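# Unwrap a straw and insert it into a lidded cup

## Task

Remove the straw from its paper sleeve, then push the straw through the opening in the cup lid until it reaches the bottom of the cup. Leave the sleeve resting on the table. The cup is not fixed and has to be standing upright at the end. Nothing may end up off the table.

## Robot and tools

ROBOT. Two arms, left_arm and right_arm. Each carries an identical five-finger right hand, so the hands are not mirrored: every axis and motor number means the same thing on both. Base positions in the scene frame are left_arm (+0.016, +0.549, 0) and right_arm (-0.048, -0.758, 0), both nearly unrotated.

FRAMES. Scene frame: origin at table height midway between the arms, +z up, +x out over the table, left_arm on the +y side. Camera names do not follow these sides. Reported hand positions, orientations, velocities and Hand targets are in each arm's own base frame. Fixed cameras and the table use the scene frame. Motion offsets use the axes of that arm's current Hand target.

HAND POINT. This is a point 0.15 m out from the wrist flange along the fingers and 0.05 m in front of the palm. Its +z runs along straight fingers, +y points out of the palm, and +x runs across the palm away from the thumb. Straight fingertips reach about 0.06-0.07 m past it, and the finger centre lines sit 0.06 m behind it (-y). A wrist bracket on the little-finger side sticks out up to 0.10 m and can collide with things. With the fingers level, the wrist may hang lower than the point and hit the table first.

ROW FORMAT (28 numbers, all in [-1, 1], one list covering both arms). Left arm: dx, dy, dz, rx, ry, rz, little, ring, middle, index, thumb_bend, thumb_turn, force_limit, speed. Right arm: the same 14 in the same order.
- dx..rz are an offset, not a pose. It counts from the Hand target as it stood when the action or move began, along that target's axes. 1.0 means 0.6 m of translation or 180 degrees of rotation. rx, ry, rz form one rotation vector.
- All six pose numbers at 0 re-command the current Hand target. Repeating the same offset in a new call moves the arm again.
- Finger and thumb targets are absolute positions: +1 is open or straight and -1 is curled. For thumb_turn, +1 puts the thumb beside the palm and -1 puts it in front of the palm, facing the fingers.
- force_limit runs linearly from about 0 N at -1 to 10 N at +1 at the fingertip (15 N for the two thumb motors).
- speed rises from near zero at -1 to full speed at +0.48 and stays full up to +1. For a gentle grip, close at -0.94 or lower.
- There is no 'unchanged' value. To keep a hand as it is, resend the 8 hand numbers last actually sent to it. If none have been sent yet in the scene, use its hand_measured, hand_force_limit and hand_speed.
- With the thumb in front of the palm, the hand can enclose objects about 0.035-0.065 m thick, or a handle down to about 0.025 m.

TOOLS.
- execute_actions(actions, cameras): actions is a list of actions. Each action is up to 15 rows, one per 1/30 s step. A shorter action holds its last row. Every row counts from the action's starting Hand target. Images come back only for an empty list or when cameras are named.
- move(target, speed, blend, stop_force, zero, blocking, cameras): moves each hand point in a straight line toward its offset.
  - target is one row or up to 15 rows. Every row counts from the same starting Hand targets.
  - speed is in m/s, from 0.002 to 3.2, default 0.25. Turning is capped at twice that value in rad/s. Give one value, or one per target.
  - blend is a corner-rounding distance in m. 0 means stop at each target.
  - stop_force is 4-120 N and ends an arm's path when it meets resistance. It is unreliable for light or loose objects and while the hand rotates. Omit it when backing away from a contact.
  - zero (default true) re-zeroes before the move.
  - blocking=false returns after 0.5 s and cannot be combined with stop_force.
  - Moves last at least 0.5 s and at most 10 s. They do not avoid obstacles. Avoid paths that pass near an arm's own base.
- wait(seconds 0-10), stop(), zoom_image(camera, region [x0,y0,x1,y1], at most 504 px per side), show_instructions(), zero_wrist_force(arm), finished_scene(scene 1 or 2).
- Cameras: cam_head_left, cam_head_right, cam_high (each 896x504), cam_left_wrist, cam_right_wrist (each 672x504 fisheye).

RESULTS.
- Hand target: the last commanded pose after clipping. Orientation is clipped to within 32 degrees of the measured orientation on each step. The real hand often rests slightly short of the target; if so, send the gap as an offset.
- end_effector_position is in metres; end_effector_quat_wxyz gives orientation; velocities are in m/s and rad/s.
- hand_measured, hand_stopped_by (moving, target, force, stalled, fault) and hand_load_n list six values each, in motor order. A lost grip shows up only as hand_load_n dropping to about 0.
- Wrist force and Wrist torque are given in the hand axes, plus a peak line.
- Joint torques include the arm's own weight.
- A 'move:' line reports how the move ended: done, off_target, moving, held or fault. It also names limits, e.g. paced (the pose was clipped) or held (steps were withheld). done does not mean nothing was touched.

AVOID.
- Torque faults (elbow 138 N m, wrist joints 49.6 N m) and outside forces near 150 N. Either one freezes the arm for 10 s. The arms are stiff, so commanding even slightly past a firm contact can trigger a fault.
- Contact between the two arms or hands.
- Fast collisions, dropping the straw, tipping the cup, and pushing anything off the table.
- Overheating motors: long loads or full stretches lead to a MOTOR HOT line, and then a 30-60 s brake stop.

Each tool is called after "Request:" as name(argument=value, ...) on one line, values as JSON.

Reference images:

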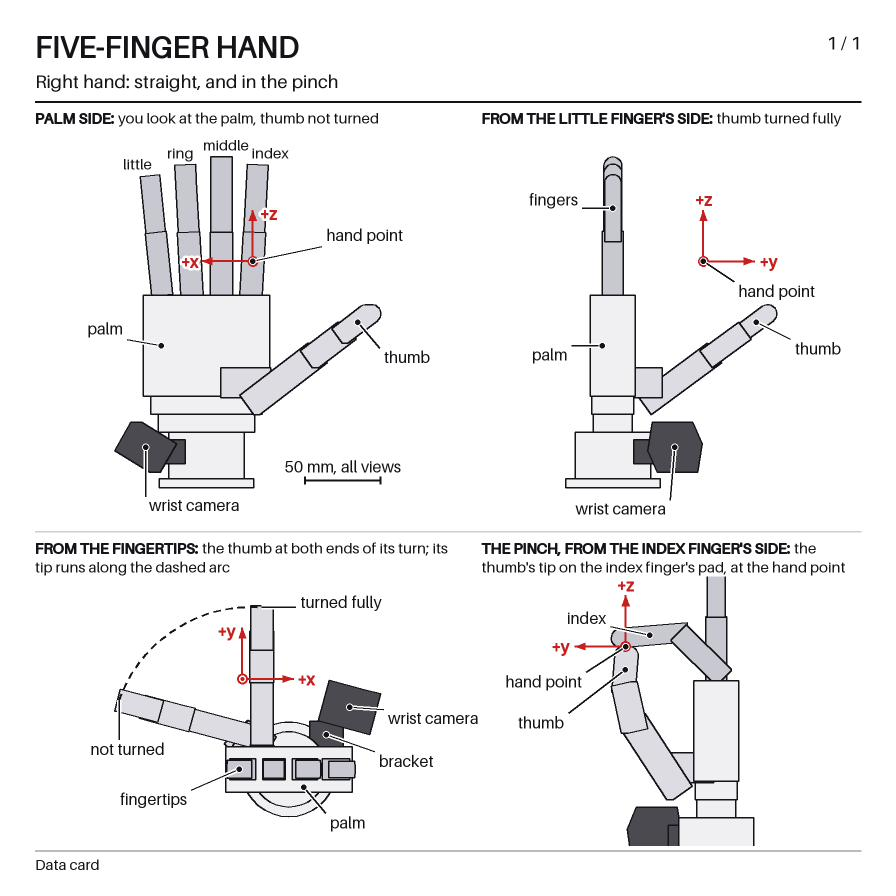

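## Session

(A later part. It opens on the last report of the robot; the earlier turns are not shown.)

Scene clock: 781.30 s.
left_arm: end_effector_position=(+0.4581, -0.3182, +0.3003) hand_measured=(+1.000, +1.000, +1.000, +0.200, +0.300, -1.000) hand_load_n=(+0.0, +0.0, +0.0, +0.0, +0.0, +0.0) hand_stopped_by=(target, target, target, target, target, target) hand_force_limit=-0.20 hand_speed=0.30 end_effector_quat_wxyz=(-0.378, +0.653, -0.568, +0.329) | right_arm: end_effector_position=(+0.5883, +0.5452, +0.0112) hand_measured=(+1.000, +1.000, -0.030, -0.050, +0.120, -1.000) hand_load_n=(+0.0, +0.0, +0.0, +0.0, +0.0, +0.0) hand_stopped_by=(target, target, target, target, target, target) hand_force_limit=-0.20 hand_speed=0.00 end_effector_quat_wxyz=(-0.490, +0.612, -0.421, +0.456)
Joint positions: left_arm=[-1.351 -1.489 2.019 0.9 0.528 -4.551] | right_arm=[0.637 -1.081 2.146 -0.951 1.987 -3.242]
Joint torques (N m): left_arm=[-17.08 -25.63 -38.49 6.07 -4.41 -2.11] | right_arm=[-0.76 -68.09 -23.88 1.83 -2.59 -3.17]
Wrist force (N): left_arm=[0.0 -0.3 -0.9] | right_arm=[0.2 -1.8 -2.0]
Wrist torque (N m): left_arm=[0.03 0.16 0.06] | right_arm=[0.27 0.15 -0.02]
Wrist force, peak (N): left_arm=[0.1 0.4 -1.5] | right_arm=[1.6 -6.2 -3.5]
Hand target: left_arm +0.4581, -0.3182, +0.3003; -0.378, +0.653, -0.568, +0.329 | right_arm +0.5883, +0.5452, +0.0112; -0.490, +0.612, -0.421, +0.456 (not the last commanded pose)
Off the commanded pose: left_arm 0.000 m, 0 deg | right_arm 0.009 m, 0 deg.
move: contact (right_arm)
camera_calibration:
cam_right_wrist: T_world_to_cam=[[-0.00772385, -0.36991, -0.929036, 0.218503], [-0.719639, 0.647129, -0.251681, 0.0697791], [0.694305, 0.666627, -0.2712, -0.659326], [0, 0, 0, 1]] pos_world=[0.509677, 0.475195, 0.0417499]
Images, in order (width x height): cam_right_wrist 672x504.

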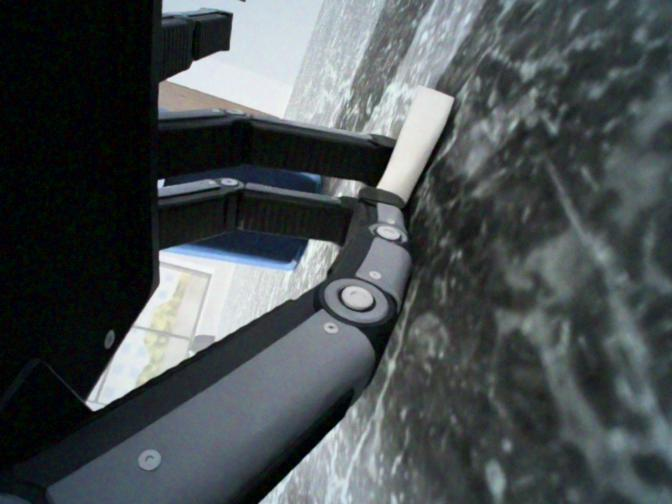

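Request:
move(target=[[0,0,0,0,0,0,1,1,1,0.2,0.3,-1,-0.2,0.3,0.0073,-0.0492,-0.0052,0,0,0,1,1,0.2,0.2,0.12,-1,-0.2,0.3],[0,0,0,0,0,0,1,1,1,0.2,0.3,-1,-0.2,0.3,0.0073,-0.0492,-0.0885,0,0,0,1,1,-0.2,-0.2,0.12,-1,-0.2,0.3]], speed=0.15, cameras=["cam_right_wrist"])

Request:
move(target=[0,0,0,0,0,0,1,1,1,0.2,0.3,-1,-0.2,0.3,-0.0122,0.0820,0.0086,0,0,0,1,1,-0.2,-0.2,0.12,-1,-0.2,0.3], speed=0.02, stop_force=4, cameras=["cam_right_wrist"])

Scene clock: 822.13 s.
left_arm: end_effector_position=(+0.4581, -0.3182, +0.3003) hand_measured=(+1.000, +1.000, +1.000, +0.200, +0.300, -1.000) hand_load_n=(+0.0, -0.5, +0.0, +0.0, +0.0, +0.0) hand_stopped_by=(target, target, target, target, target, target) hand_force_limit=-0.20 hand_speed=0.30 end_effector_quat_wxyz=(-0.378, +0.653, -0.568, +0.329) | right_arm: end_effector_position=(+0.5398, +0.5345, +0.0464) hand_measured=(+1.000, +1.000, -0.200, -0.200, +0.120, -1.000) hand_load_n=(+0.0, +0.0, +0.0, +0.0, +0.0, +0.0) hand_stopped_by=(target, target, target, target, target, target) hand_force_limit=-0.20 hand_speed=0.30 end_effector_quat_wxyz=(-0.490, +0.612, -0.421, +0.456)
Joint positions: left_arm=[-1.351 -1.489 2.019 0.9 0.528 -4.551] | right_arm=[0.676 -1.18 2.211 -0.916 2.027 -3.237]
Joint torques (N m): left_arm=[-17.54 -26.03 -38.33 6.21 -4.13 -1.78] | right_arm=[7.16 -64.92 -14.6 -2.22 3.6 2.88]
Wrist force (N): left_arm=[0.2 0.1 -1.0] | right_arm=[-0.4 0.7 -1.3]
Wrist torque (N m): left_arm=[0.11 0.14 0.08] | right_arm=[0.17 0.22 -0.18]
Wrist force, peak (N): left_arm=[0.1 0.3 -1.6] | right_arm=[0.6 -3.1 -2.2]
Hand target: left_arm +0.4581, -0.3182, +0.3003; -0.378, +0.653, -0.568, +0.329 | right_arm +0.5398, +0.5345, +0.0464; -0.490, +0.612, -0.421, +0.456
Off the commanded pose: left_arm 0.000 m, 0 deg | right_arm 0.000 m, 0 deg.
move: done
camera_calibration:
cam_right_wrist: T_world_to_cam=[[-0.00765909, -0.369848, -0.929061, 0.246686], [-0.719622, 0.647145, -0.251688, 0.0506843], [0.694324, 0.666645, -0.271107, -0.608958], [0, 0, 0, 1]] pos_world=[0.461177, 0.464395, 0.0768502]
Images, in order (width x height): cam_right_wrist 672x504.

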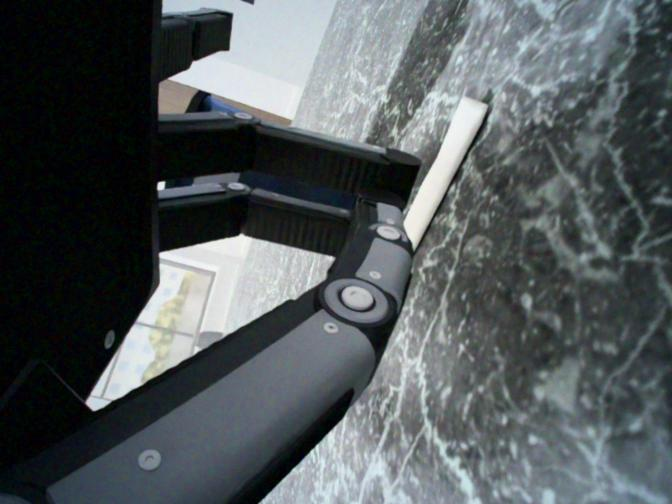

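Scene clock: 825.13 s.
left_arm: end_effector_position=(+0.4581, -0.3182, +0.3003) hand_measured=(+1.000, +1.000, +1.000, +0.200, +0.300, -1.000) hand_load_n=(+0.0, +0.0, +0.0, +0.0, +0.0, +0.0) hand_stopped_by=(target, target, target, target, target, target) hand_force_limit=-0.20 hand_speed=0.30 end_effector_quat_wxyz=(-0.378, +0.653, -0.568, +0.329) | right_arm: end_effector_position=(+0.5398, +0.5345, +0.0132) hand_measured=(+1.000, +1.000, -0.200, -0.200, +0.120, -1.000) hand_load_n=(+0.0, +0.0, +0.0, +0.0, +0.5, +0.0) hand_stopped_by=(target, target, target, target, target, target) hand_force_limit=-0.20 hand_speed=0.30 end_effector_quat_wxyz=(-0.490, +0.612, -0.422, +0.456)
Joint positions: left_arm=[-1.351 -1.489 2.019 0.9 0.528 -4.551] | right_arm=[0.676 -1.12 2.218 -0.982 2.027 -3.237]
Joint torques (N m): left_arm=[-18.5 -25.4 -38.42 6.05 -4.38 -1.99] | right_arm=[-0.04 -63.74 -23.18 1.77 -0.74 2.58]
Wrist force (N): left_arm=[0.2 -0.3 -1.5] | right_arm=[0.4 -3.7 -1.4]
Wrist torque (N m): left_arm=[0.07 0.15 0.08] | right_arm=[0.09 0.17 -0.25]
Wrist force, peak (N): left_arm=[0.2 -0.3 -1.5] | right_arm=[2.7 -14.2 -3.9]
Hand target: left_arm +0.4581, -0.3182, +0.3003; -0.378, +0.653, -0.568, +0.329 | right_arm +0.5398, +0.5345, +0.0132; -0.490, +0.612, -0.422, +0.456 (not the last commanded pose)
Off the commanded pose: left_arm 0.000 m, 0 deg | right_arm 0.017 m, 0 deg.
move: contact (right_arm)
camera_calibration:
cam_right_wrist: T_world_to_cam=[[-0.00772385, -0.36991, -0.929036, 0.215936], [-0.719639, 0.647129, -0.251681, 0.0422791], [0.694305, 0.666627, -0.2712, -0.618004], [0, 0, 0, 1]] pos_world=[0.461177, 0.464495, 0.0436499]
Images, in order (width x height): cam_right_wrist 672x504.

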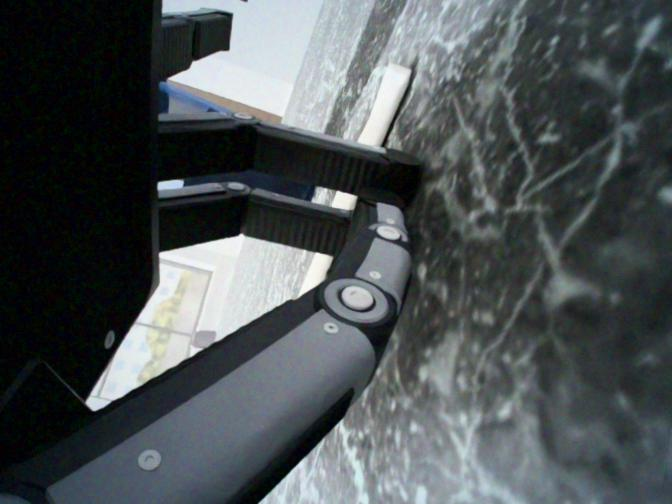

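Request:
move(target=[0,0,0,0,0,0,1,1,1,0.2,0.3,-1,-0.2,0.3,0.0012,-0.0082,-0.0009,0,0,0,1,1,0.6,-0.2,0.12,-1,-0.2,0.3], speed=0.05)

Request:
move(target=[0,0,0,0,0,0,1,1,1,0.2,0.3,-1,-0.2,0.3,-0.0049,0.0328,0.0034,0,0,0,1,1,0.6,-0.2,0.12,-1,-0.2,0.3], speed=0.008, stop_force=4, cameras=["cam_right_wrist"])

Scene clock: 845.33 s.
left_arm: end_effector_position=(+0.4581, -0.3182, +0.3003) hand_measured=(+1.000, +1.000, +1.000, +0.200, +0.300, -1.000) hand_load_n=(+0.0, +0.0, +0.0, +0.0, +0.0, +0.0) hand_stopped_by=(target, target, target, target, target, target) hand_force_limit=-0.20 hand_speed=0.30 end_effector_quat_wxyz=(-0.378, +0.653, -0.568, +0.329) | right_arm: end_effector_position=(+0.5398, +0.5345, +0.0180) hand_measured=(+1.000, +1.000, +0.600, -0.200, +0.120, -1.000) hand_load_n=(+0.0, +0.0, -0.5, +0.0, +0.0, +0.0) hand_stopped_by=(target, target, target, target, target, target) hand_force_limit=-0.20 hand_speed=0.30 end_effector_quat_wxyz=(-0.490, +0.612, -0.422, +0.456)
Joint positions: left_arm=[-1.351 -1.489 2.019 0.9 0.528 -4.551] | right_arm=[0.676 -1.129 2.217 -0.972 2.027 -3.237]
Joint torques (N m): left_arm=[-18.58 -27.28 -38.2 5.89 -4.34 -1.87] | right_arm=[1.47 -66.5 -24.96 0.84 -0.39 2.18]
Wrist force (N): left_arm=[-0.3 0.0 -0.8] | right_arm=[-0.4 0.8 -0.9]
Wrist torque (N m): left_arm=[0.06 0.20 0.05] | right_arm=[0.20 0.16 -0.19]
Wrist force, peak (N): left_arm=[0.2 0.0 -1.7] | right_arm=[0.6 -3.7 -1.8]
Hand target: left_arm +0.4581, -0.3182, +0.3003; -0.378, +0.653, -0.568, +0.329 | right_arm +0.5397, +0.5345, +0.0182; -0.490, +0.612, -0.422, +0.456
Off the commanded pose: left_arm 0.000 m, 0 deg | right_arm 0.000 m, 0 deg.
move: done

Scene clock: 847.30 s.
left_arm: end_effector_position=(+0.4581, -0.3182, +0.3003) hand_measured=(+1.000, +1.000, +1.000, +0.200, +0.300, -1.000) hand_load_n=(+0.0, +0.0, -0.5, +0.0, +0.0, +0.0) hand_stopped_by=(target, target, target, target, target, target) hand_force_limit=-0.20 hand_speed=0.30 end_effector_quat_wxyz=(-0.378, +0.653, -0.568, +0.329) | right_arm: end_effector_position=(+0.5397, +0.5345, +0.0112) hand_measured=(+1.000, +1.000, +0.600, -0.200, +0.120, -1.000) hand_load_n=(+0.0, +0.0, +0.0, +0.0, +0.0, +0.0) hand_stopped_by=(target, target, target, target, target, target) hand_force_limit=-0.20 hand_speed=0.30 end_effector_quat_wxyz=(-0.490, +0.612, -0.422, +0.456)
Joint positions: left_arm=[-1.351 -1.489 2.019 0.9 0.528 -4.551] | right_arm=[0.677 -1.117 2.218 -0.986 2.027 -3.237]
Joint torques (N m): left_arm=[-17.93 -27.53 -38.3 6.22 -4.28 -2.04] | right_arm=[3.45 -62.66 -19.28 2.21 2.71 1.9]
Wrist force (N): left_arm=[0.3 0.2 -1.4] | right_arm=[0.9 -4.9 -1.7]
Wrist torque (N m): left_arm=[0.15 0.13 0.10] | right_arm=[0.11 0.16 -0.18]
Wrist force, peak (N): left_arm=[0.4 0.4 -1.5] | right_arm=[1.9 -9.1 -2.7]
Hand target: left_arm +0.4581, -0.3182, +0.3003; -0.378, +0.653, -0.568, +0.329 | right_arm +0.5397, +0.5345, +0.0112; -0.490, +0.612, -0.422, +0.456 (not the last commanded pose)
Off the commanded pose: left_arm 0.000 m, 0 deg | right_arm 0.013 m, 0 deg.
move: contact (right_arm)
camera_calibration:
cam_right_wrist: T_world_to_cam=[[-0.00776488, -0.369825, -0.929069, 0.214151], [-0.719684, 0.647119, -0.251577, 0.0417495], [0.694258, 0.666683, -0.271182, -0.618455], [0, 0, 0, 1]] pos_world=[0.461077, 0.464495, 0.0417501]
Images, in order (width x height): cam_right_wrist 672x504.

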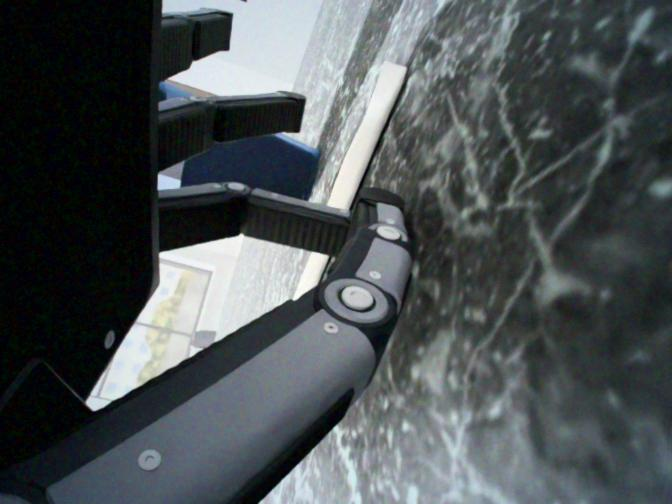

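Request:
zoom_image(camera="cam_right_wrist", region=[290, 40, 450, 200])

Scaled by 3.150 from the camera's 672x504 image, which has a finer 960x720 frame.

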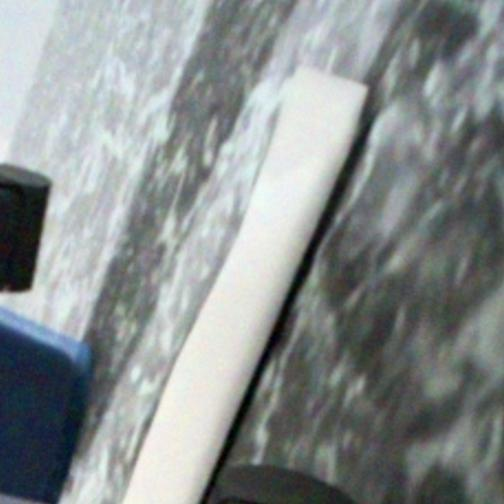

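Request:
move(target=[[0,0,0,0,0,0,1,1,1,0.2,0.3,-1,-0.2,0.3,0.0085,-0.0574,-0.0060,0,0,0,1,1,0.2,0.2,0.145,-1,-0.2,0.3],[0,0,0,0,0,0,1,1,1,0.2,0.3,-1,-0.2,0.3,0.0122,-0.0663,0.0845,0,0,-0.0333,1,1,0.2,0.2,0.145,-1,-0.2,0.3]], speed=0.12, blend=[0.01, 0])

Request:
move(target=[0,0,0,0,0,0,1,1,1,0.2,0.3,-1,-0.2,0.3,-0.0113,0.0556,0.0057,0,0,0,1,1,0.2,0.2,0.145,-1,-0.2,0.3], speed=0.03, stop_force=4, cameras=["cam_right_wrist"])

Scene clock: 932.93 s.
left_arm: end_effector_position=(+0.4581, -0.3182, +0.3003) hand_measured=(+1.000, +1.000, +1.000, +0.200, +0.300, -1.000) hand_load_n=(+0.0, +0.0, +0.0, +0.0, +0.0, +0.0) hand_stopped_by=(target, target, target, target, target, target) hand_force_limit=-0.20 hand_speed=0.30 end_effector_quat_wxyz=(-0.378, +0.653, -0.568, +0.329) | right_arm: end_effector_position=(+0.5932, +0.5449, +0.0462) hand_measured=(+1.000, +1.000, +0.200, +0.200, +0.146, -1.000) hand_load_n=(+0.0, +0.0, +0.0, +0.0, +0.0, +0.0) hand_stopped_by=(target, target, target, target, target, target) hand_force_limit=-0.20 hand_speed=0.30 end_effector_quat_wxyz=(-0.466, +0.633, -0.389, +0.481)
Joint positions: left_arm=[-1.351 -1.489 2.019 0.9 0.528 -4.551] | right_arm=[0.642 -1.135 2.124 -0.876 1.993 -3.345]
Joint torques (N m): left_arm=[-17.35 -25.17 -37.96 6.03 -4.47 -2] | right_arm=[-14.07 -46.74 -27.07 0.45 -2.86 -2.77]
Wrist force (N): left_arm=[-0.1 0.5 -1.2] | right_arm=[-0.2 0.9 -1.3]
Wrist torque (N m): left_arm=[0.17 0.19 0.08] | right_arm=[0.20 0.13 0.07]
Wrist force, peak (N): left_arm=[-0.2 0.1 -1.8] | right_arm=[0.9 -5.7 -1.9]
Hand target: left_arm +0.4581, -0.3182, +0.3003; -0.378, +0.653, -0.568, +0.329 | right_arm +0.5934, +0.5449, +0.0462; -0.466, +0.633, -0.389, +0.481
Off the commanded pose: left_arm 0.000 m, 0 deg | right_arm 0.000 m, 0 deg.
move: done

Scene clock: 935.30 s.
left_arm: end_effector_position=(+0.4581, -0.3182, +0.3003) hand_measured=(+1.000, +1.000, +1.000, +0.200, +0.300, -1.000) hand_load_n=(+0.0, +0.0, +0.0, +0.0, +0.0, +0.0) hand_stopped_by=(target, target, target, target, target, target) hand_force_limit=-0.20 hand_speed=0.30 end_effector_quat_wxyz=(-0.378, +0.653, -0.568, +0.329) | right_arm: end_effector_position=(+0.5936, +0.5433, +0.0140) hand_measured=(+1.000, +1.000, +0.200, +0.200, +0.144, -1.000) hand_load_n=(+0.0, +0.0, +0.0, +0.0, -2.5, -0.5) hand_stopped_by=(target, target, target, target, target, target) hand_force_limit=-0.20 hand_speed=0.30 end_effector_quat_wxyz=(-0.466, +0.633, -0.389, +0.481)
Joint positions: left_arm=[-1.351 -1.489 2.019 0.9 0.528 -4.551] | right_arm=[0.639 -1.083 2.133 -0.936 1.99 -3.346]
Joint torques (N m): left_arm=[-17.21 -25.54 -37.39 5.81 -4.32 -1.59] | right_arm=[2.58 -67.73 -25.18 1.61 1.77 -2.24]
Wrist force (N): left_arm=[0.3 0.0 -1.0] | right_arm=[0.9 -3.2 -2.3]
Wrist torque (N m): left_arm=[0.09 0.11 0.09] | right_arm=[0.10 0.11 0.01]
Wrist force, peak (N): left_arm=[0.3 -0.1 -1.6] | right_arm=[1.5 -5.5 -3.2]
Hand target: left_arm +0.4581, -0.3182, +0.3003; -0.378, +0.653, -0.568, +0.329 | right_arm +0.5936, +0.5433, +0.0140; -0.466, +0.633, -0.389, +0.481 (not the last commanded pose)
Off the commanded pose: left_arm 0.000 m, 0 deg | right_arm 0.002 m, 0 deg.
move: contact (right_arm)
camera_calibration:
cam_right_wrist: T_world_to_cam=[[0.0171351, -0.462156, -0.886633, 0.255136], [-0.719923, 0.609662, -0.331699, 0.0971516], [0.693843, 0.643991, -0.32227, -0.647701], [0, 0, 0, 1]] pos_world=[0.514972, 0.475796, 0.0497028]
Images, in order (width x height): cam_right_wrist 672x504.

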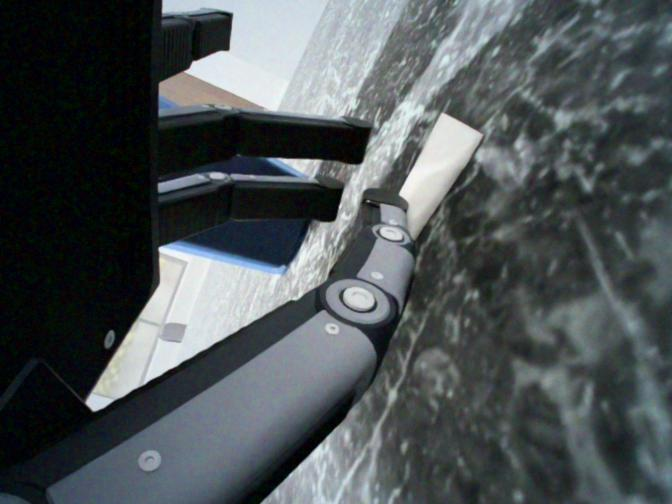

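Request:
move(target=[0,0,0,0,0,0,1,1,1,0.2,0.3,-1,-0.2,0.3,0,0,0,0,0,0,1,1,-0.4,-0.4,0.144,-1,0.0,-0.92], cameras=["cam_right_wrist"])

Request:
move(target=[0,0,0,0,0,0,1,1,1,0.2,0.3,-1,-0.2,0.3,0.0060,-0.0325,-0.0034,0,0,0,1,1,-0.4,-0.4,0.144,-1,0.0,-0.92], speed=0.03, cameras=["cam_right_wrist", "cam_head_left"])

Scene clock: 953.50 s.
left_arm: end_effector_position=(+0.4581, -0.3182, +0.3003) hand_measured=(+1.000, +1.000, +1.000, +0.200, +0.300, -1.000) hand_load_n=(+0.0, +0.0, +0.0, +0.0, +0.0, +0.0) hand_stopped_by=(target, target, target, target, target, target) hand_force_limit=-0.20 hand_speed=0.30 end_effector_quat_wxyz=(-0.378, +0.653, -0.568, +0.329) | right_arm: end_effector_position=(+0.5936, +0.5433, +0.0141) hand_measured=(+1.000, +1.000, -0.216, -0.232, +0.142, -1.000) hand_load_n=(+0.0, +0.0, +6.5, +5.0, -1.5, -0.5) hand_stopped_by=(target, target, force, force, target, target) hand_force_limit=0.00 hand_speed=-0.92 end_effector_quat_wxyz=(-0.466, +0.633, -0.389, +0.481)
Joint positions: left_arm=[-1.351 -1.489 2.019 0.9 0.528 -4.551] | right_arm=[0.639 -1.083 2.133 -0.936 1.99 -3.346]
Joint torques (N m): left_arm=[-16.25 -26.74 -37.97 6.22 -3.83 -2.02] | right_arm=[2.18 -64.17 -20.42 0.78 2.13 1.04]
Wrist force (N): left_arm=[0.3 0.1 -1.3] | right_arm=[1.5 -5.1 -0.8]
Wrist torque (N m): left_arm=[0.11 0.14 0.09] | right_arm=[0.11 0.08 0.01]
Wrist force, peak (N): left_arm=[0.2 -0.2 -1.6] | right_arm=[1.8 -6.6 -1.0]
Hand target: left_arm +0.4581, -0.3182, +0.3003; -0.378, +0.653, -0.568, +0.329 | right_arm +0.5936, +0.5433, +0.0140; -0.466, +0.633, -0.389, +0.481
Off the commanded pose: left_arm 0.000 m, 0 deg | right_arm 0.000 m, 0 deg.
move: done
camera_calibration:
cam_right_wrist: T_world_to_cam=[[0.0171968, -0.462099, -0.886662, 0.255167], [-0.719899, 0.609683, -0.331709, 0.0971634], [0.693865, 0.644012, -0.32218, -0.647694], [0, 0, 0, 1]] pos_world=[0.514972, 0.475796, 0.049803]
Images, in order (width x height): cam_right_wrist 672x504.

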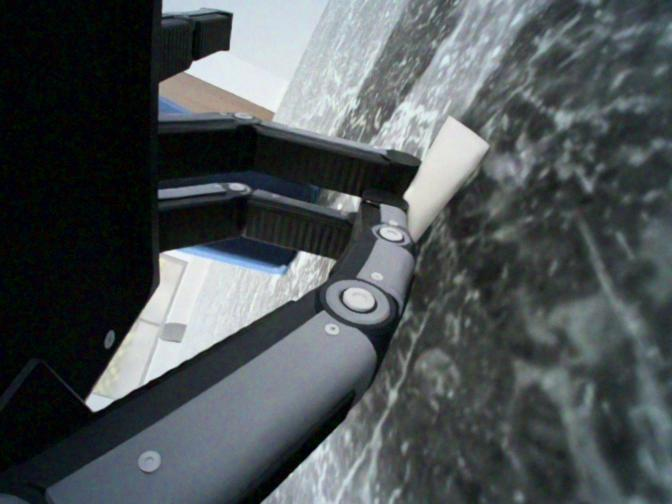

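Scene clock: 954.57 s.
left_arm: end_effector_position=(+0.4581, -0.3182, +0.3003) hand_measured=(+1.000, +1.000, +1.000, +0.200, +0.300, -1.000) hand_load_n=(-0.5, +0.0, +0.0, +0.0, +0.0, +0.0) hand_stopped_by=(target, target, target, target, target, target) hand_force_limit=-0.20 hand_speed=0.30 end_effector_quat_wxyz=(-0.378, +0.653, -0.568, +0.329) | right_arm: end_effector_position=(+0.5933, +0.5446, +0.0338) hand_measured=(+1.000, +1.000, -0.218, -0.232, +0.144, -1.000) hand_load_n=(+0.0, +0.0, +0.0, +0.0, +0.0, +0.0) hand_stopped_by=(target, target, force, force, target, target) hand_force_limit=0.00 hand_speed=-0.92 end_effector_quat_wxyz=(-0.466, +0.633, -0.389, +0.481)
Joint positions: left_arm=[-1.351 -1.489 2.019 0.9 0.528 -4.551] | right_arm=[0.642 -1.115 2.127 -0.899 1.992 -3.346]
Joint torques (N m): left_arm=[-18.23 -27.55 -37.69 6.1 -4.24 -2.15] | right_arm=[6.78 -72.29 -27.32 1.06 3.65 2.82]
Wrist force (N): left_arm=[0.3 -0.1 -1.2] | right_arm=[-0.2 0.6 -1.1]
Wrist torque (N m): left_arm=[0.10 0.13 0.09] | right_arm=[0.17 0.13 0.05]
Wrist force, peak (N): left_arm=[-0.1 -0.2 -1.5] | right_arm=[1.8 -6.4 -1.2]
Hand target: left_arm +0.4581, -0.3182, +0.3003; -0.378, +0.653, -0.568, +0.329 | right_arm +0.5933, +0.5446, +0.0339; -0.466, +0.633, -0.389, +0.481
Off the commanded pose: left_arm 0.000 m, 0 deg | right_arm 0.000 m, 0 deg.
move: done
camera_calibration:
cam_right_wrist: T_world_to_cam=[[0.0171351, -0.462156, -0.886633, 0.273297], [-0.719923, 0.609662, -0.331699, 0.102711], [0.693843, 0.643991, -0.32227, -0.641949], [0, 0, 0, 1]] pos_world=[0.514672, 0.477096, 0.0695028]
Images, in order (width x height): cam_head_left 896x504, cam_right_wrist 672x504.

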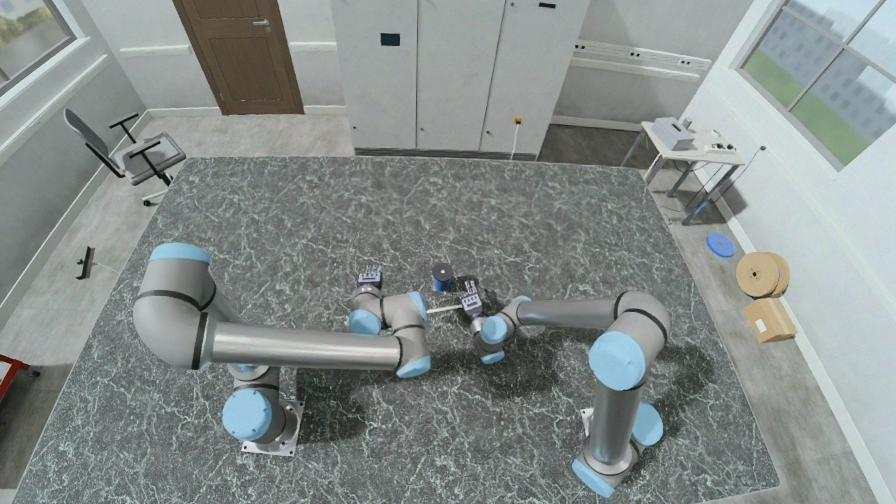

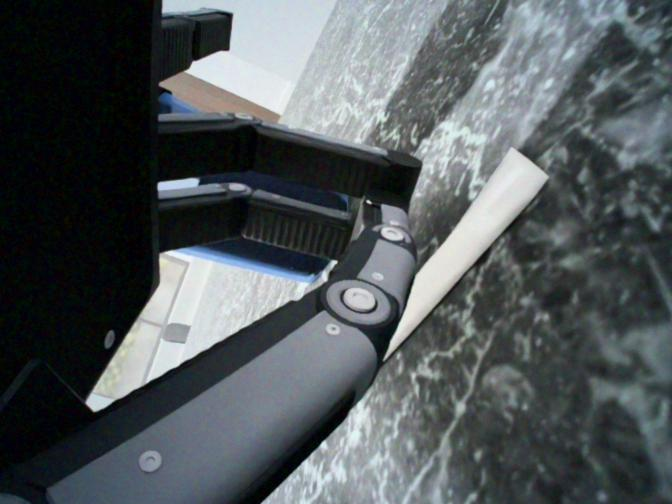

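Request:
zoom_image(camera="cam_right_wrist", region=[340, 120, 580, 400])

Request:
zoom_image(camera="cam_head_left", region=[400, 250, 520, 340])

Scaled by 1.800 from the camera's 672x504 image, which has a finer 960x720 frame.

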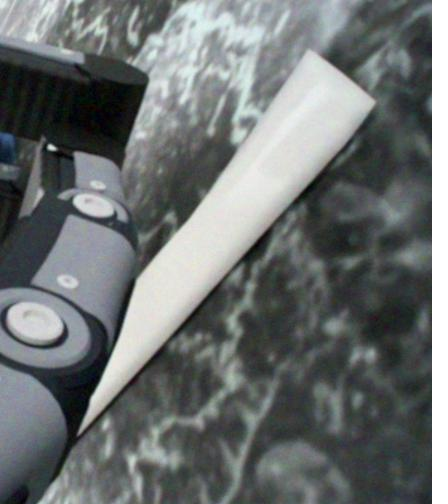

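Scaled by 4.200 from the camera's 896x504 image, which has a finer 1280x720 frame.

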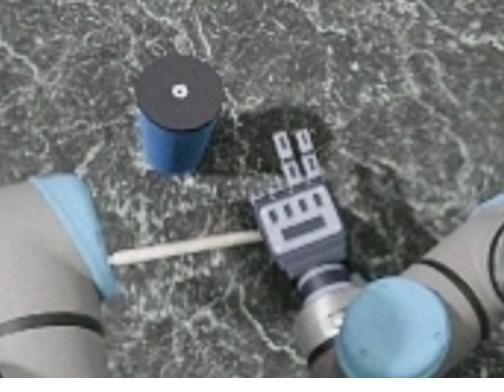

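Request:
move(target=[0,0,0,0,0,0,1,1,1,0.2,0.3,-1,-0.2,0.3,-0.0040,0.0005,-0.0140,0,0,0,1,1,0.2,0.2,0.13,-1,-0.2,0.3], speed=0.1)

Request:
move(target=[0,0,0,0,0,0,1,1,1,0.2,0.3,-1,-0.2,0.3,-0.0090,0.0350,0.0038,0,0,0,1,1,0.2,0.2,0.13,-1,-0.2,0.3], speed=0.03, stop_force=4, cameras=["cam_right_wrist"])

Scene clock: 1024.43 s.
left_arm: end_effector_position=(+0.4581, -0.3182, +0.3003) hand_measured=(+1.000, +1.000, +1.000, +0.200, +0.300, -1.000) hand_load_n=(+0.0, +0.0, +0.0, +0.0, +0.0, +0.0) hand_stopped_by=(target, target, target, target, target, target) hand_force_limit=-0.20 hand_speed=0.30 end_effector_quat_wxyz=(-0.378, +0.653, -0.568, +0.329) | right_arm: end_effector_position=(+0.5848, +0.5450, +0.0339) hand_measured=(+1.000, +1.000, +0.200, +0.200, +0.130, -1.000) hand_load_n=(+0.0, +0.0, +0.0, +0.0, +0.0, +0.0) hand_stopped_by=(target, target, target, target, target, target) hand_force_limit=-0.20 hand_speed=0.30 end_effector_quat_wxyz=(-0.466, +0.633, -0.389, +0.481)
Joint positions: left_arm=[-1.351 -1.489 2.019 0.9 0.528 -4.551] | right_arm=[0.651 -1.12 2.136 -0.902 2.002 -3.345]
Joint torques (N m): left_arm=[-19.12 -27.73 -37.81 5.92 -4.41 -1.84] | right_arm=[8.55 -65.01 -16.73 -2.95 3.82 2.83]
Wrist force (N): left_arm=[0.2 0.1 -1.3] | right_arm=[-0.1 0.8 -1.0]
Wrist torque (N m): left_arm=[0.11 0.15 0.08] | right_arm=[0.19 0.09 -0.15]
Wrist force, peak (N): left_arm=[0.2 -0.2 -1.7] | right_arm=[0.0 0.8 -1.4]
Hand target: left_arm +0.4581, -0.3182, +0.3003; -0.378, +0.653, -0.568, +0.329 | right_arm +0.5846, +0.5450, +0.0339; -0.466, +0.633, -0.389, +0.481
Off the commanded pose: left_arm 0.000 m, 0 deg | right_arm 0.000 m, 0 deg.
move: done

Scene clock: 1026.20 s.
left_arm: end_effector_position=(+0.4581, -0.3182, +0.3003) hand_measured=(+1.000, +1.000, +1.000, +0.200, +0.300, -1.000) hand_load_n=(+0.0, +0.0, +0.0, +0.0, +0.0, +0.0) hand_stopped_by=(target, target, target, target, target, target) hand_force_limit=-0.20 hand_speed=0.30 end_effector_quat_wxyz=(-0.378, +0.653, -0.568, +0.329) | right_arm: end_effector_position=(+0.5846, +0.5450, +0.0121) hand_measured=(+1.000, +1.000, +0.200, +0.200, +0.130, -1.000) hand_load_n=(+0.0, +0.5, +0.0, +0.0, +0.0, +0.0) hand_stopped_by=(target, target, target, target, target, target) hand_force_limit=-0.20 hand_speed=0.30 end_effector_quat_wxyz=(-0.466, +0.633, -0.389, +0.481)
Joint positions: left_arm=[-1.351 -1.489 2.019 0.9 0.528 -4.551] | right_arm=[0.652 -1.084 2.14 -0.943 2.002 -3.344]
Joint torques (N m): left_arm=[-17.68 -26.06 -37.62 6.01 -4.19 -1.88] | right_arm=[6.9 -48.83 -13.73 -2.96 3.68 -0.18]
Wrist force (N): left_arm=[0.1 0.3 -1.2] | right_arm=[0.0 0.6 -1.0]
Wrist torque (N m): left_arm=[0.15 0.15 0.08] | right_arm=[0.17 0.08 -0.17]
Wrist force, peak (N): left_arm=[0.0 0.0 -1.7] | right_arm=[-0.2 0.9 -1.2]
Hand target: left_arm +0.4581, -0.3182, +0.3003; -0.378, +0.653, -0.568, +0.329 | right_arm +0.5846, +0.5450, +0.0121; -0.466, +0.633, -0.389, +0.481
Off the commanded pose: left_arm 0.000 m, 0 deg | right_arm 0.000 m, 0 deg.
move: done
camera_calibration:
cam_right_wrist: T_world_to_cam=[[0.0171351, -0.462156, -0.886633, 0.254391], [-0.719923, 0.609662, -0.331699, 0.0890057], [0.693843, 0.643991, -0.32227, -0.643163], [0, 0, 0, 1]] pos_world=[0.505972, 0.477496, 0.0478028]
Images, in order (width x height): cam_right_wrist 672x504.

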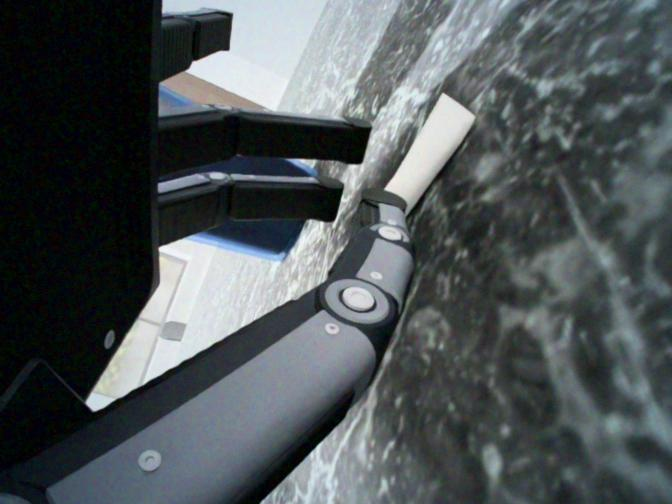

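Request:
move(target=[0,0,0,0,0,0,1,1,1,0.2,0.3,-1,-0.2,0.3,0,0,0,0,0,0,1,1,-0.4,-0.4,0.13,-1,0.0,-0.92])

Request:
move(target=[0,0,0,0,0,0,1,1,1,0.2,0.3,-1,-0.2,0.3,0.0082,-0.0321,-0.0035,0,0,0,1,1,-0.4,-0.4,0.13,-1,0.0,-0.92], speed=0.03, cameras=["cam_right_wrist", "cam_head_left"])

Scene clock: 1042.63 s.
left_arm: end_effector_position=(+0.4581, -0.3182, +0.3003) hand_measured=(+1.000, +1.000, +1.000, +0.200, +0.300, -1.000) hand_load_n=(+0.0, +0.0, +0.0, +0.0, +0.0, +0.0) hand_stopped_by=(target, target, target, target, target, target) hand_force_limit=-0.20 hand_speed=0.30 end_effector_quat_wxyz=(-0.378, +0.653, -0.568, +0.329) | right_arm: end_effector_position=(+0.5846, +0.5450, +0.0121) hand_measured=(+1.000, +1.000, -0.194, -0.186, +0.130, -1.000) hand_load_n=(+0.0, +0.0, +5.5, +5.0, +2.0, -0.5) hand_stopped_by=(target, target, force, force, target, target) hand_force_limit=0.00 hand_speed=-0.92 end_effector_quat_wxyz=(-0.466, +0.633, -0.389, +0.481)
Joint positions: left_arm=[-1.351 -1.489 2.019 0.9 0.528 -4.551] | right_arm=[0.652 -1.084 2.14 -0.943 2.002 -3.345]
Joint torques (N m): left_arm=[-16.46 -26.13 -38.38 5.85 -3.88 -2.05] | right_arm=[7 -49.42 -13.59 -0.68 3.65 -1.81]
Wrist force (N): left_arm=[0.0 0.0 -1.5] | right_arm=[0.9 -3.5 -0.4]
Wrist torque (N m): left_arm=[0.11 0.19 0.07] | right_arm=[0.19 0.08 -0.19]
Wrist force, peak (N): left_arm=[0.4 0.1 -1.5] | right_arm=[1.3 -5.3 -0.7]
Hand target: left_arm +0.4581, -0.3182, +0.3003; -0.378, +0.653, -0.568, +0.329 | right_arm +0.5846, +0.5450, +0.0121; -0.466, +0.633, -0.389, +0.481
Off the commanded pose: left_arm 0.000 m, 0 deg | right_arm 0.000 m, 0 deg.
move: done

Scene clock: 1043.70 s.
left_arm: end_effector_position=(+0.4581, -0.3182, +0.3003) hand_measured=(+1.000, +1.000, +1.000, +0.200, +0.300, -1.000) hand_load_n=(+0.0, +0.0, +0.0, +0.0, +0.0, +0.0) hand_stopped_by=(target, target, target, target, target, target) hand_force_limit=-0.20 hand_speed=0.30 end_effector_quat_wxyz=(-0.378, +0.653, -0.568, +0.329) | right_arm: end_effector_position=(+0.5846, +0.5450, +0.0320) hand_measured=(+1.000, +1.000, -0.194, -0.186, +0.130, -1.000) hand_load_n=(+0.0, +0.0, +3.5, +3.0, +2.0, +0.5) hand_stopped_by=(target, target, force, force, target, target) hand_force_limit=0.00 hand_speed=-0.92 end_effector_quat_wxyz=(-0.466, +0.633, -0.389, +0.481)
Joint positions: left_arm=[-1.351 -1.489 2.019 0.9 0.528 -4.551] | right_arm=[0.652 -1.117 2.137 -0.906 2.002 -3.345]
Joint torques (N m): left_arm=[-17.43 -26.26 -37.8 5.84 -4.11 -1.86] | right_arm=[6.91 -69.14 -27.18 1.24 3.84 -1.33]
Wrist force (N): left_arm=[0.1 -0.2 -1.3] | right_arm=[-0.1 0.7 -1.2]
Wrist torque (N m): left_arm=[0.09 0.15 0.07] | right_arm=[0.19 0.10 -0.16]
Wrist force, peak (N): left_arm=[0.3 0.0 -1.5] | right_arm=[1.2 -4.2 -0.6]
Hand target: left_arm +0.4581, -0.3182, +0.3003; -0.378, +0.653, -0.568, +0.329 | right_arm +0.5846, +0.5450, +0.0321; -0.466, +0.633, -0.389, +0.481
Off the commanded pose: left_arm 0.000 m, 0 deg | right_arm 0.000 m, 0 deg.
move: done
camera_calibration:
cam_right_wrist: T_world_to_cam=[[0.0171351, -0.462156, -0.886633, 0.272035], [-0.719923, 0.609662, -0.331699, 0.0956065], [0.693843, 0.643991, -0.32227, -0.63675], [0, 0, 0, 1]] pos_world=[0.505972, 0.477496, 0.0677028]
Images, in order (width x height): cam_head_left 896x504, cam_right_wrist 672x504.

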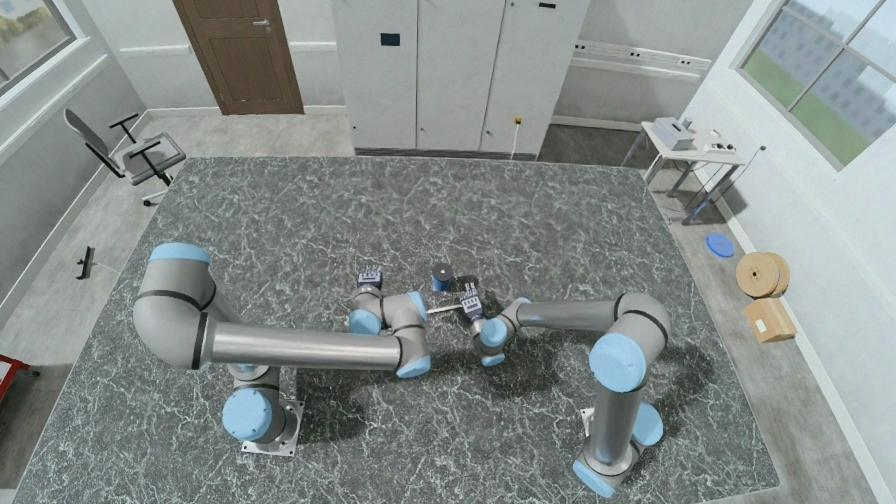

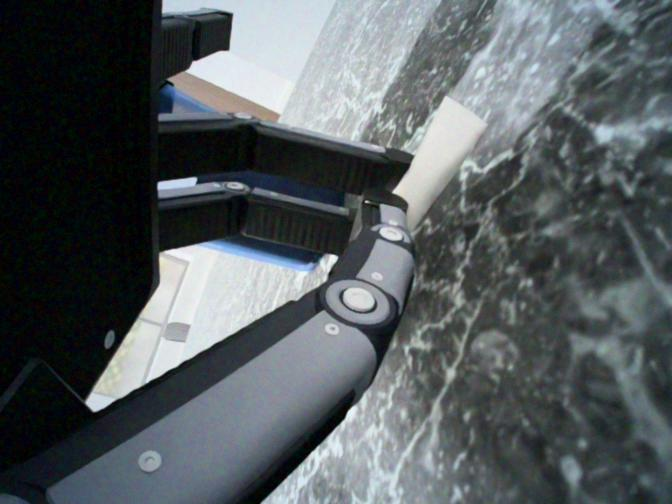

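Request:
move(target=[[0,0,0,0,0,0,1,1,1,0.2,0.13,-0.56,-0.2,0.3,0,0,0,0,0,0,1,1,-0.45,-0.45,0.13,-1,0.3,-0.92],[0.2490,-0.1700,0.1288,-0.1664,-0.0278,-0.0278,1,1,1,0.2,0.13,-0.56,-0.2,0.3,0.1101,-0.4307,-0.0465,0,0,0,1,1,-0.45,-0.45,0.13,-1,0.3,-0.92]], speed=0.2, cameras=["all"])

Scene clock: 1159.87 s.
left_arm: end_effector_position=(+0.5954, -0.4498, +0.3503) hand_measured=(+1.000, +1.000, +1.000, +0.200, +0.130, -0.560) hand_load_n=(+0.0, +0.0, -0.5, +0.0, +0.0, +0.0) hand_stopped_by=(target, target, target, target, target, target) hand_force_limit=-0.20 hand_speed=0.30 end_effector_quat_wxyz=(-0.206, +0.766, -0.588, +0.159) end_effector_velocity=(+0.001, -0.001, +0.001) end_effector_angular_velocity=(-0.002, +0.001, +0.001) | right_arm: end_effector_position=(+0.5844, +0.5451, +0.3002) hand_measured=(+1.000, +1.000, -0.230, -0.238, +0.132, -1.000) hand_load_n=(-0.5, +0.0, +8.5, +6.5, +4.0, -0.5) hand_stopped_by=(target, target, force, force, target, target) hand_force_limit=0.30 hand_speed=-0.92 end_effector_quat_wxyz=(-0.466, +0.633, -0.389, +0.481)
Joint positions: left_arm=[-1.005 -1.134 1.316 1.215 1.072 -4.364] | right_arm=[0.652 -1.46 1.966 -0.392 2.003 -3.344]
Joint velocities: left_arm=[0.001 0.002 -0.005 0.002 0.002 0] | right_arm=[within noise]
Joint torques (N m): left_arm=[21.66 -57.1 -43.69 5.97 2.6 1.88] | right_arm=[-6.3 -57.52 -41.02 1.15 3.54 2.91]
Wrist force (N): left_arm=[0.0 0.1 -0.9] | right_arm=[0.2 1.2 -1.1]
Wrist torque (N m): left_arm=[0.01 0.00 -0.04] | right_arm=[0.27 0.06 -0.14]
Wrist force, peak (N): left_arm=[-0.6 0.9 -1.9] | right_arm=[-0.5 2.1 -1.1]
Hand target: left_arm +0.5954, -0.4498, +0.3503; -0.206, +0.766, -0.588, +0.159 | right_arm +0.5844, +0.5451, +0.3003; -0.466, +0.633, -0.389, +0.481
Off the commanded pose: left_arm 0.000 m, 0 deg | right_arm 0.000 m, 0 deg.
move: done
camera_calibration:
cam_left_wrist: T_world_to_cam=[[-0.751383, -0.441291, -0.490597, 0.421404], [-0.63866, 0.673315, 0.372507, 0.545481], [0.165943, 0.59322, -0.787752, 0.558603], [0, 0, 0, 1]] pos_world=[0.572316, -0.512693, 0.443585]
cam_right_wrist: T_world_to_cam=[[0.0171351, -0.462156, -0.886633, 0.50988], [-0.719923, 0.609662, -0.331699, 0.184363], [0.693843, 0.643991, -0.32227, -0.550243], [0, 0, 0, 1]] pos_world=[0.505772, 0.477596, 0.335903]

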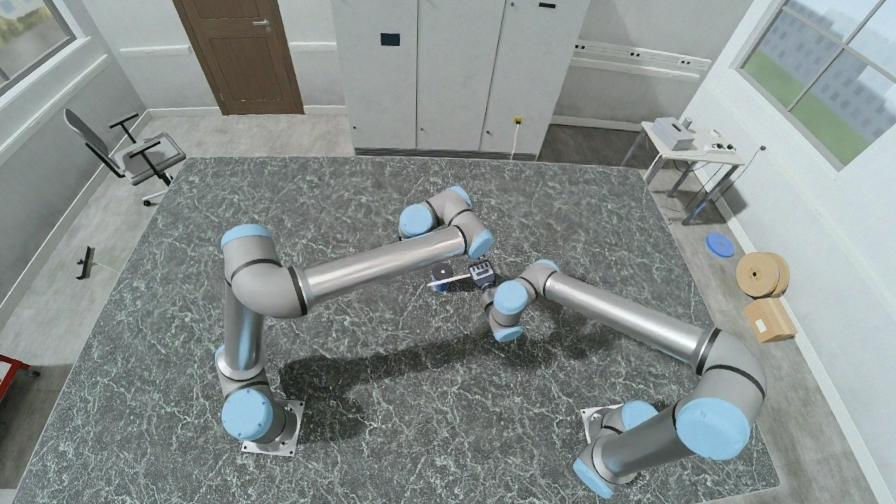

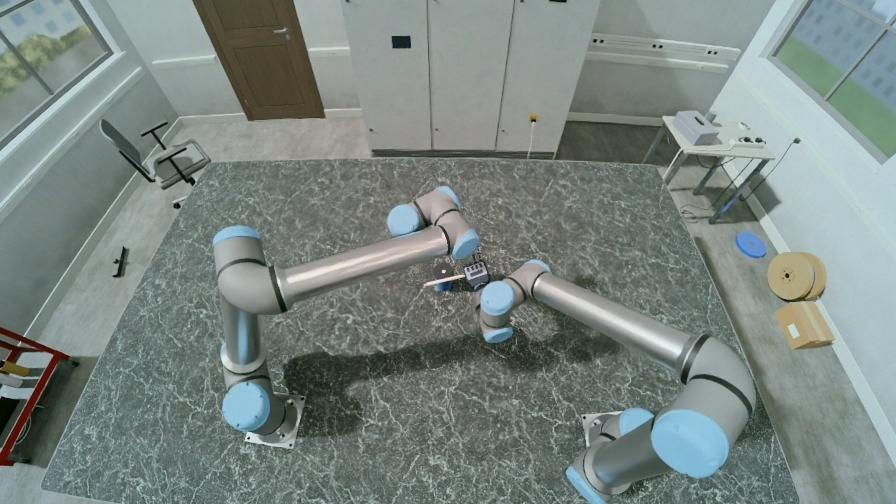

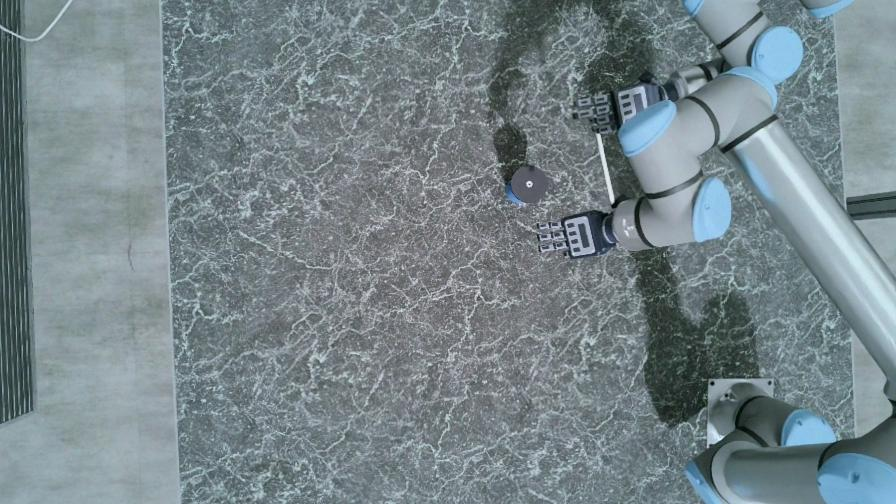

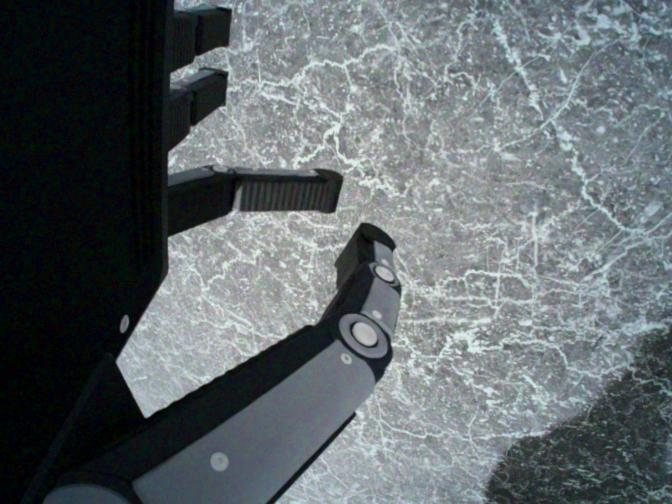

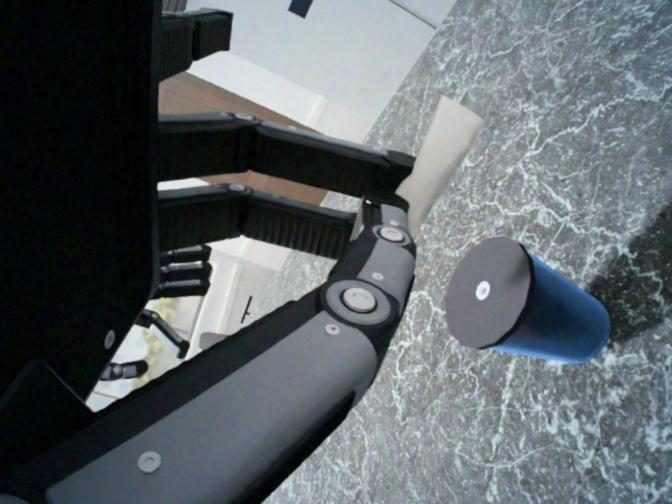

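Request:
zoom_image(camera="cam_head_left", region=[400, 240, 500, 310])

Request:
zoom_image(camera="cam_head_right", region=[400, 240, 500, 310])

Request:
zoom_image(camera="cam_high", region=[520, 90, 680, 260])

Scaled by 5.040 from the camera's 896x504 image, which has a finer 1280x720 frame.

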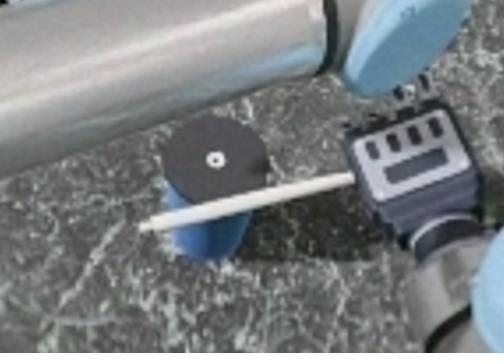

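Scaled by 5.040 from the camera's 896x504 image, which has a finer 1280x720 frame.

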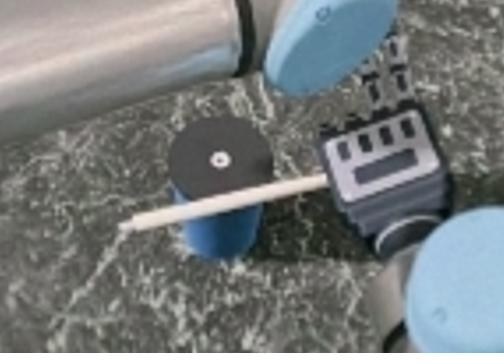

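Scaled by 2.965 from the camera's 896x504 image, which has a finer 1280x720 frame.

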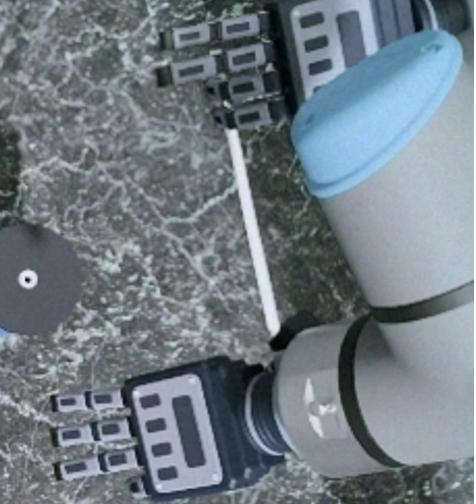

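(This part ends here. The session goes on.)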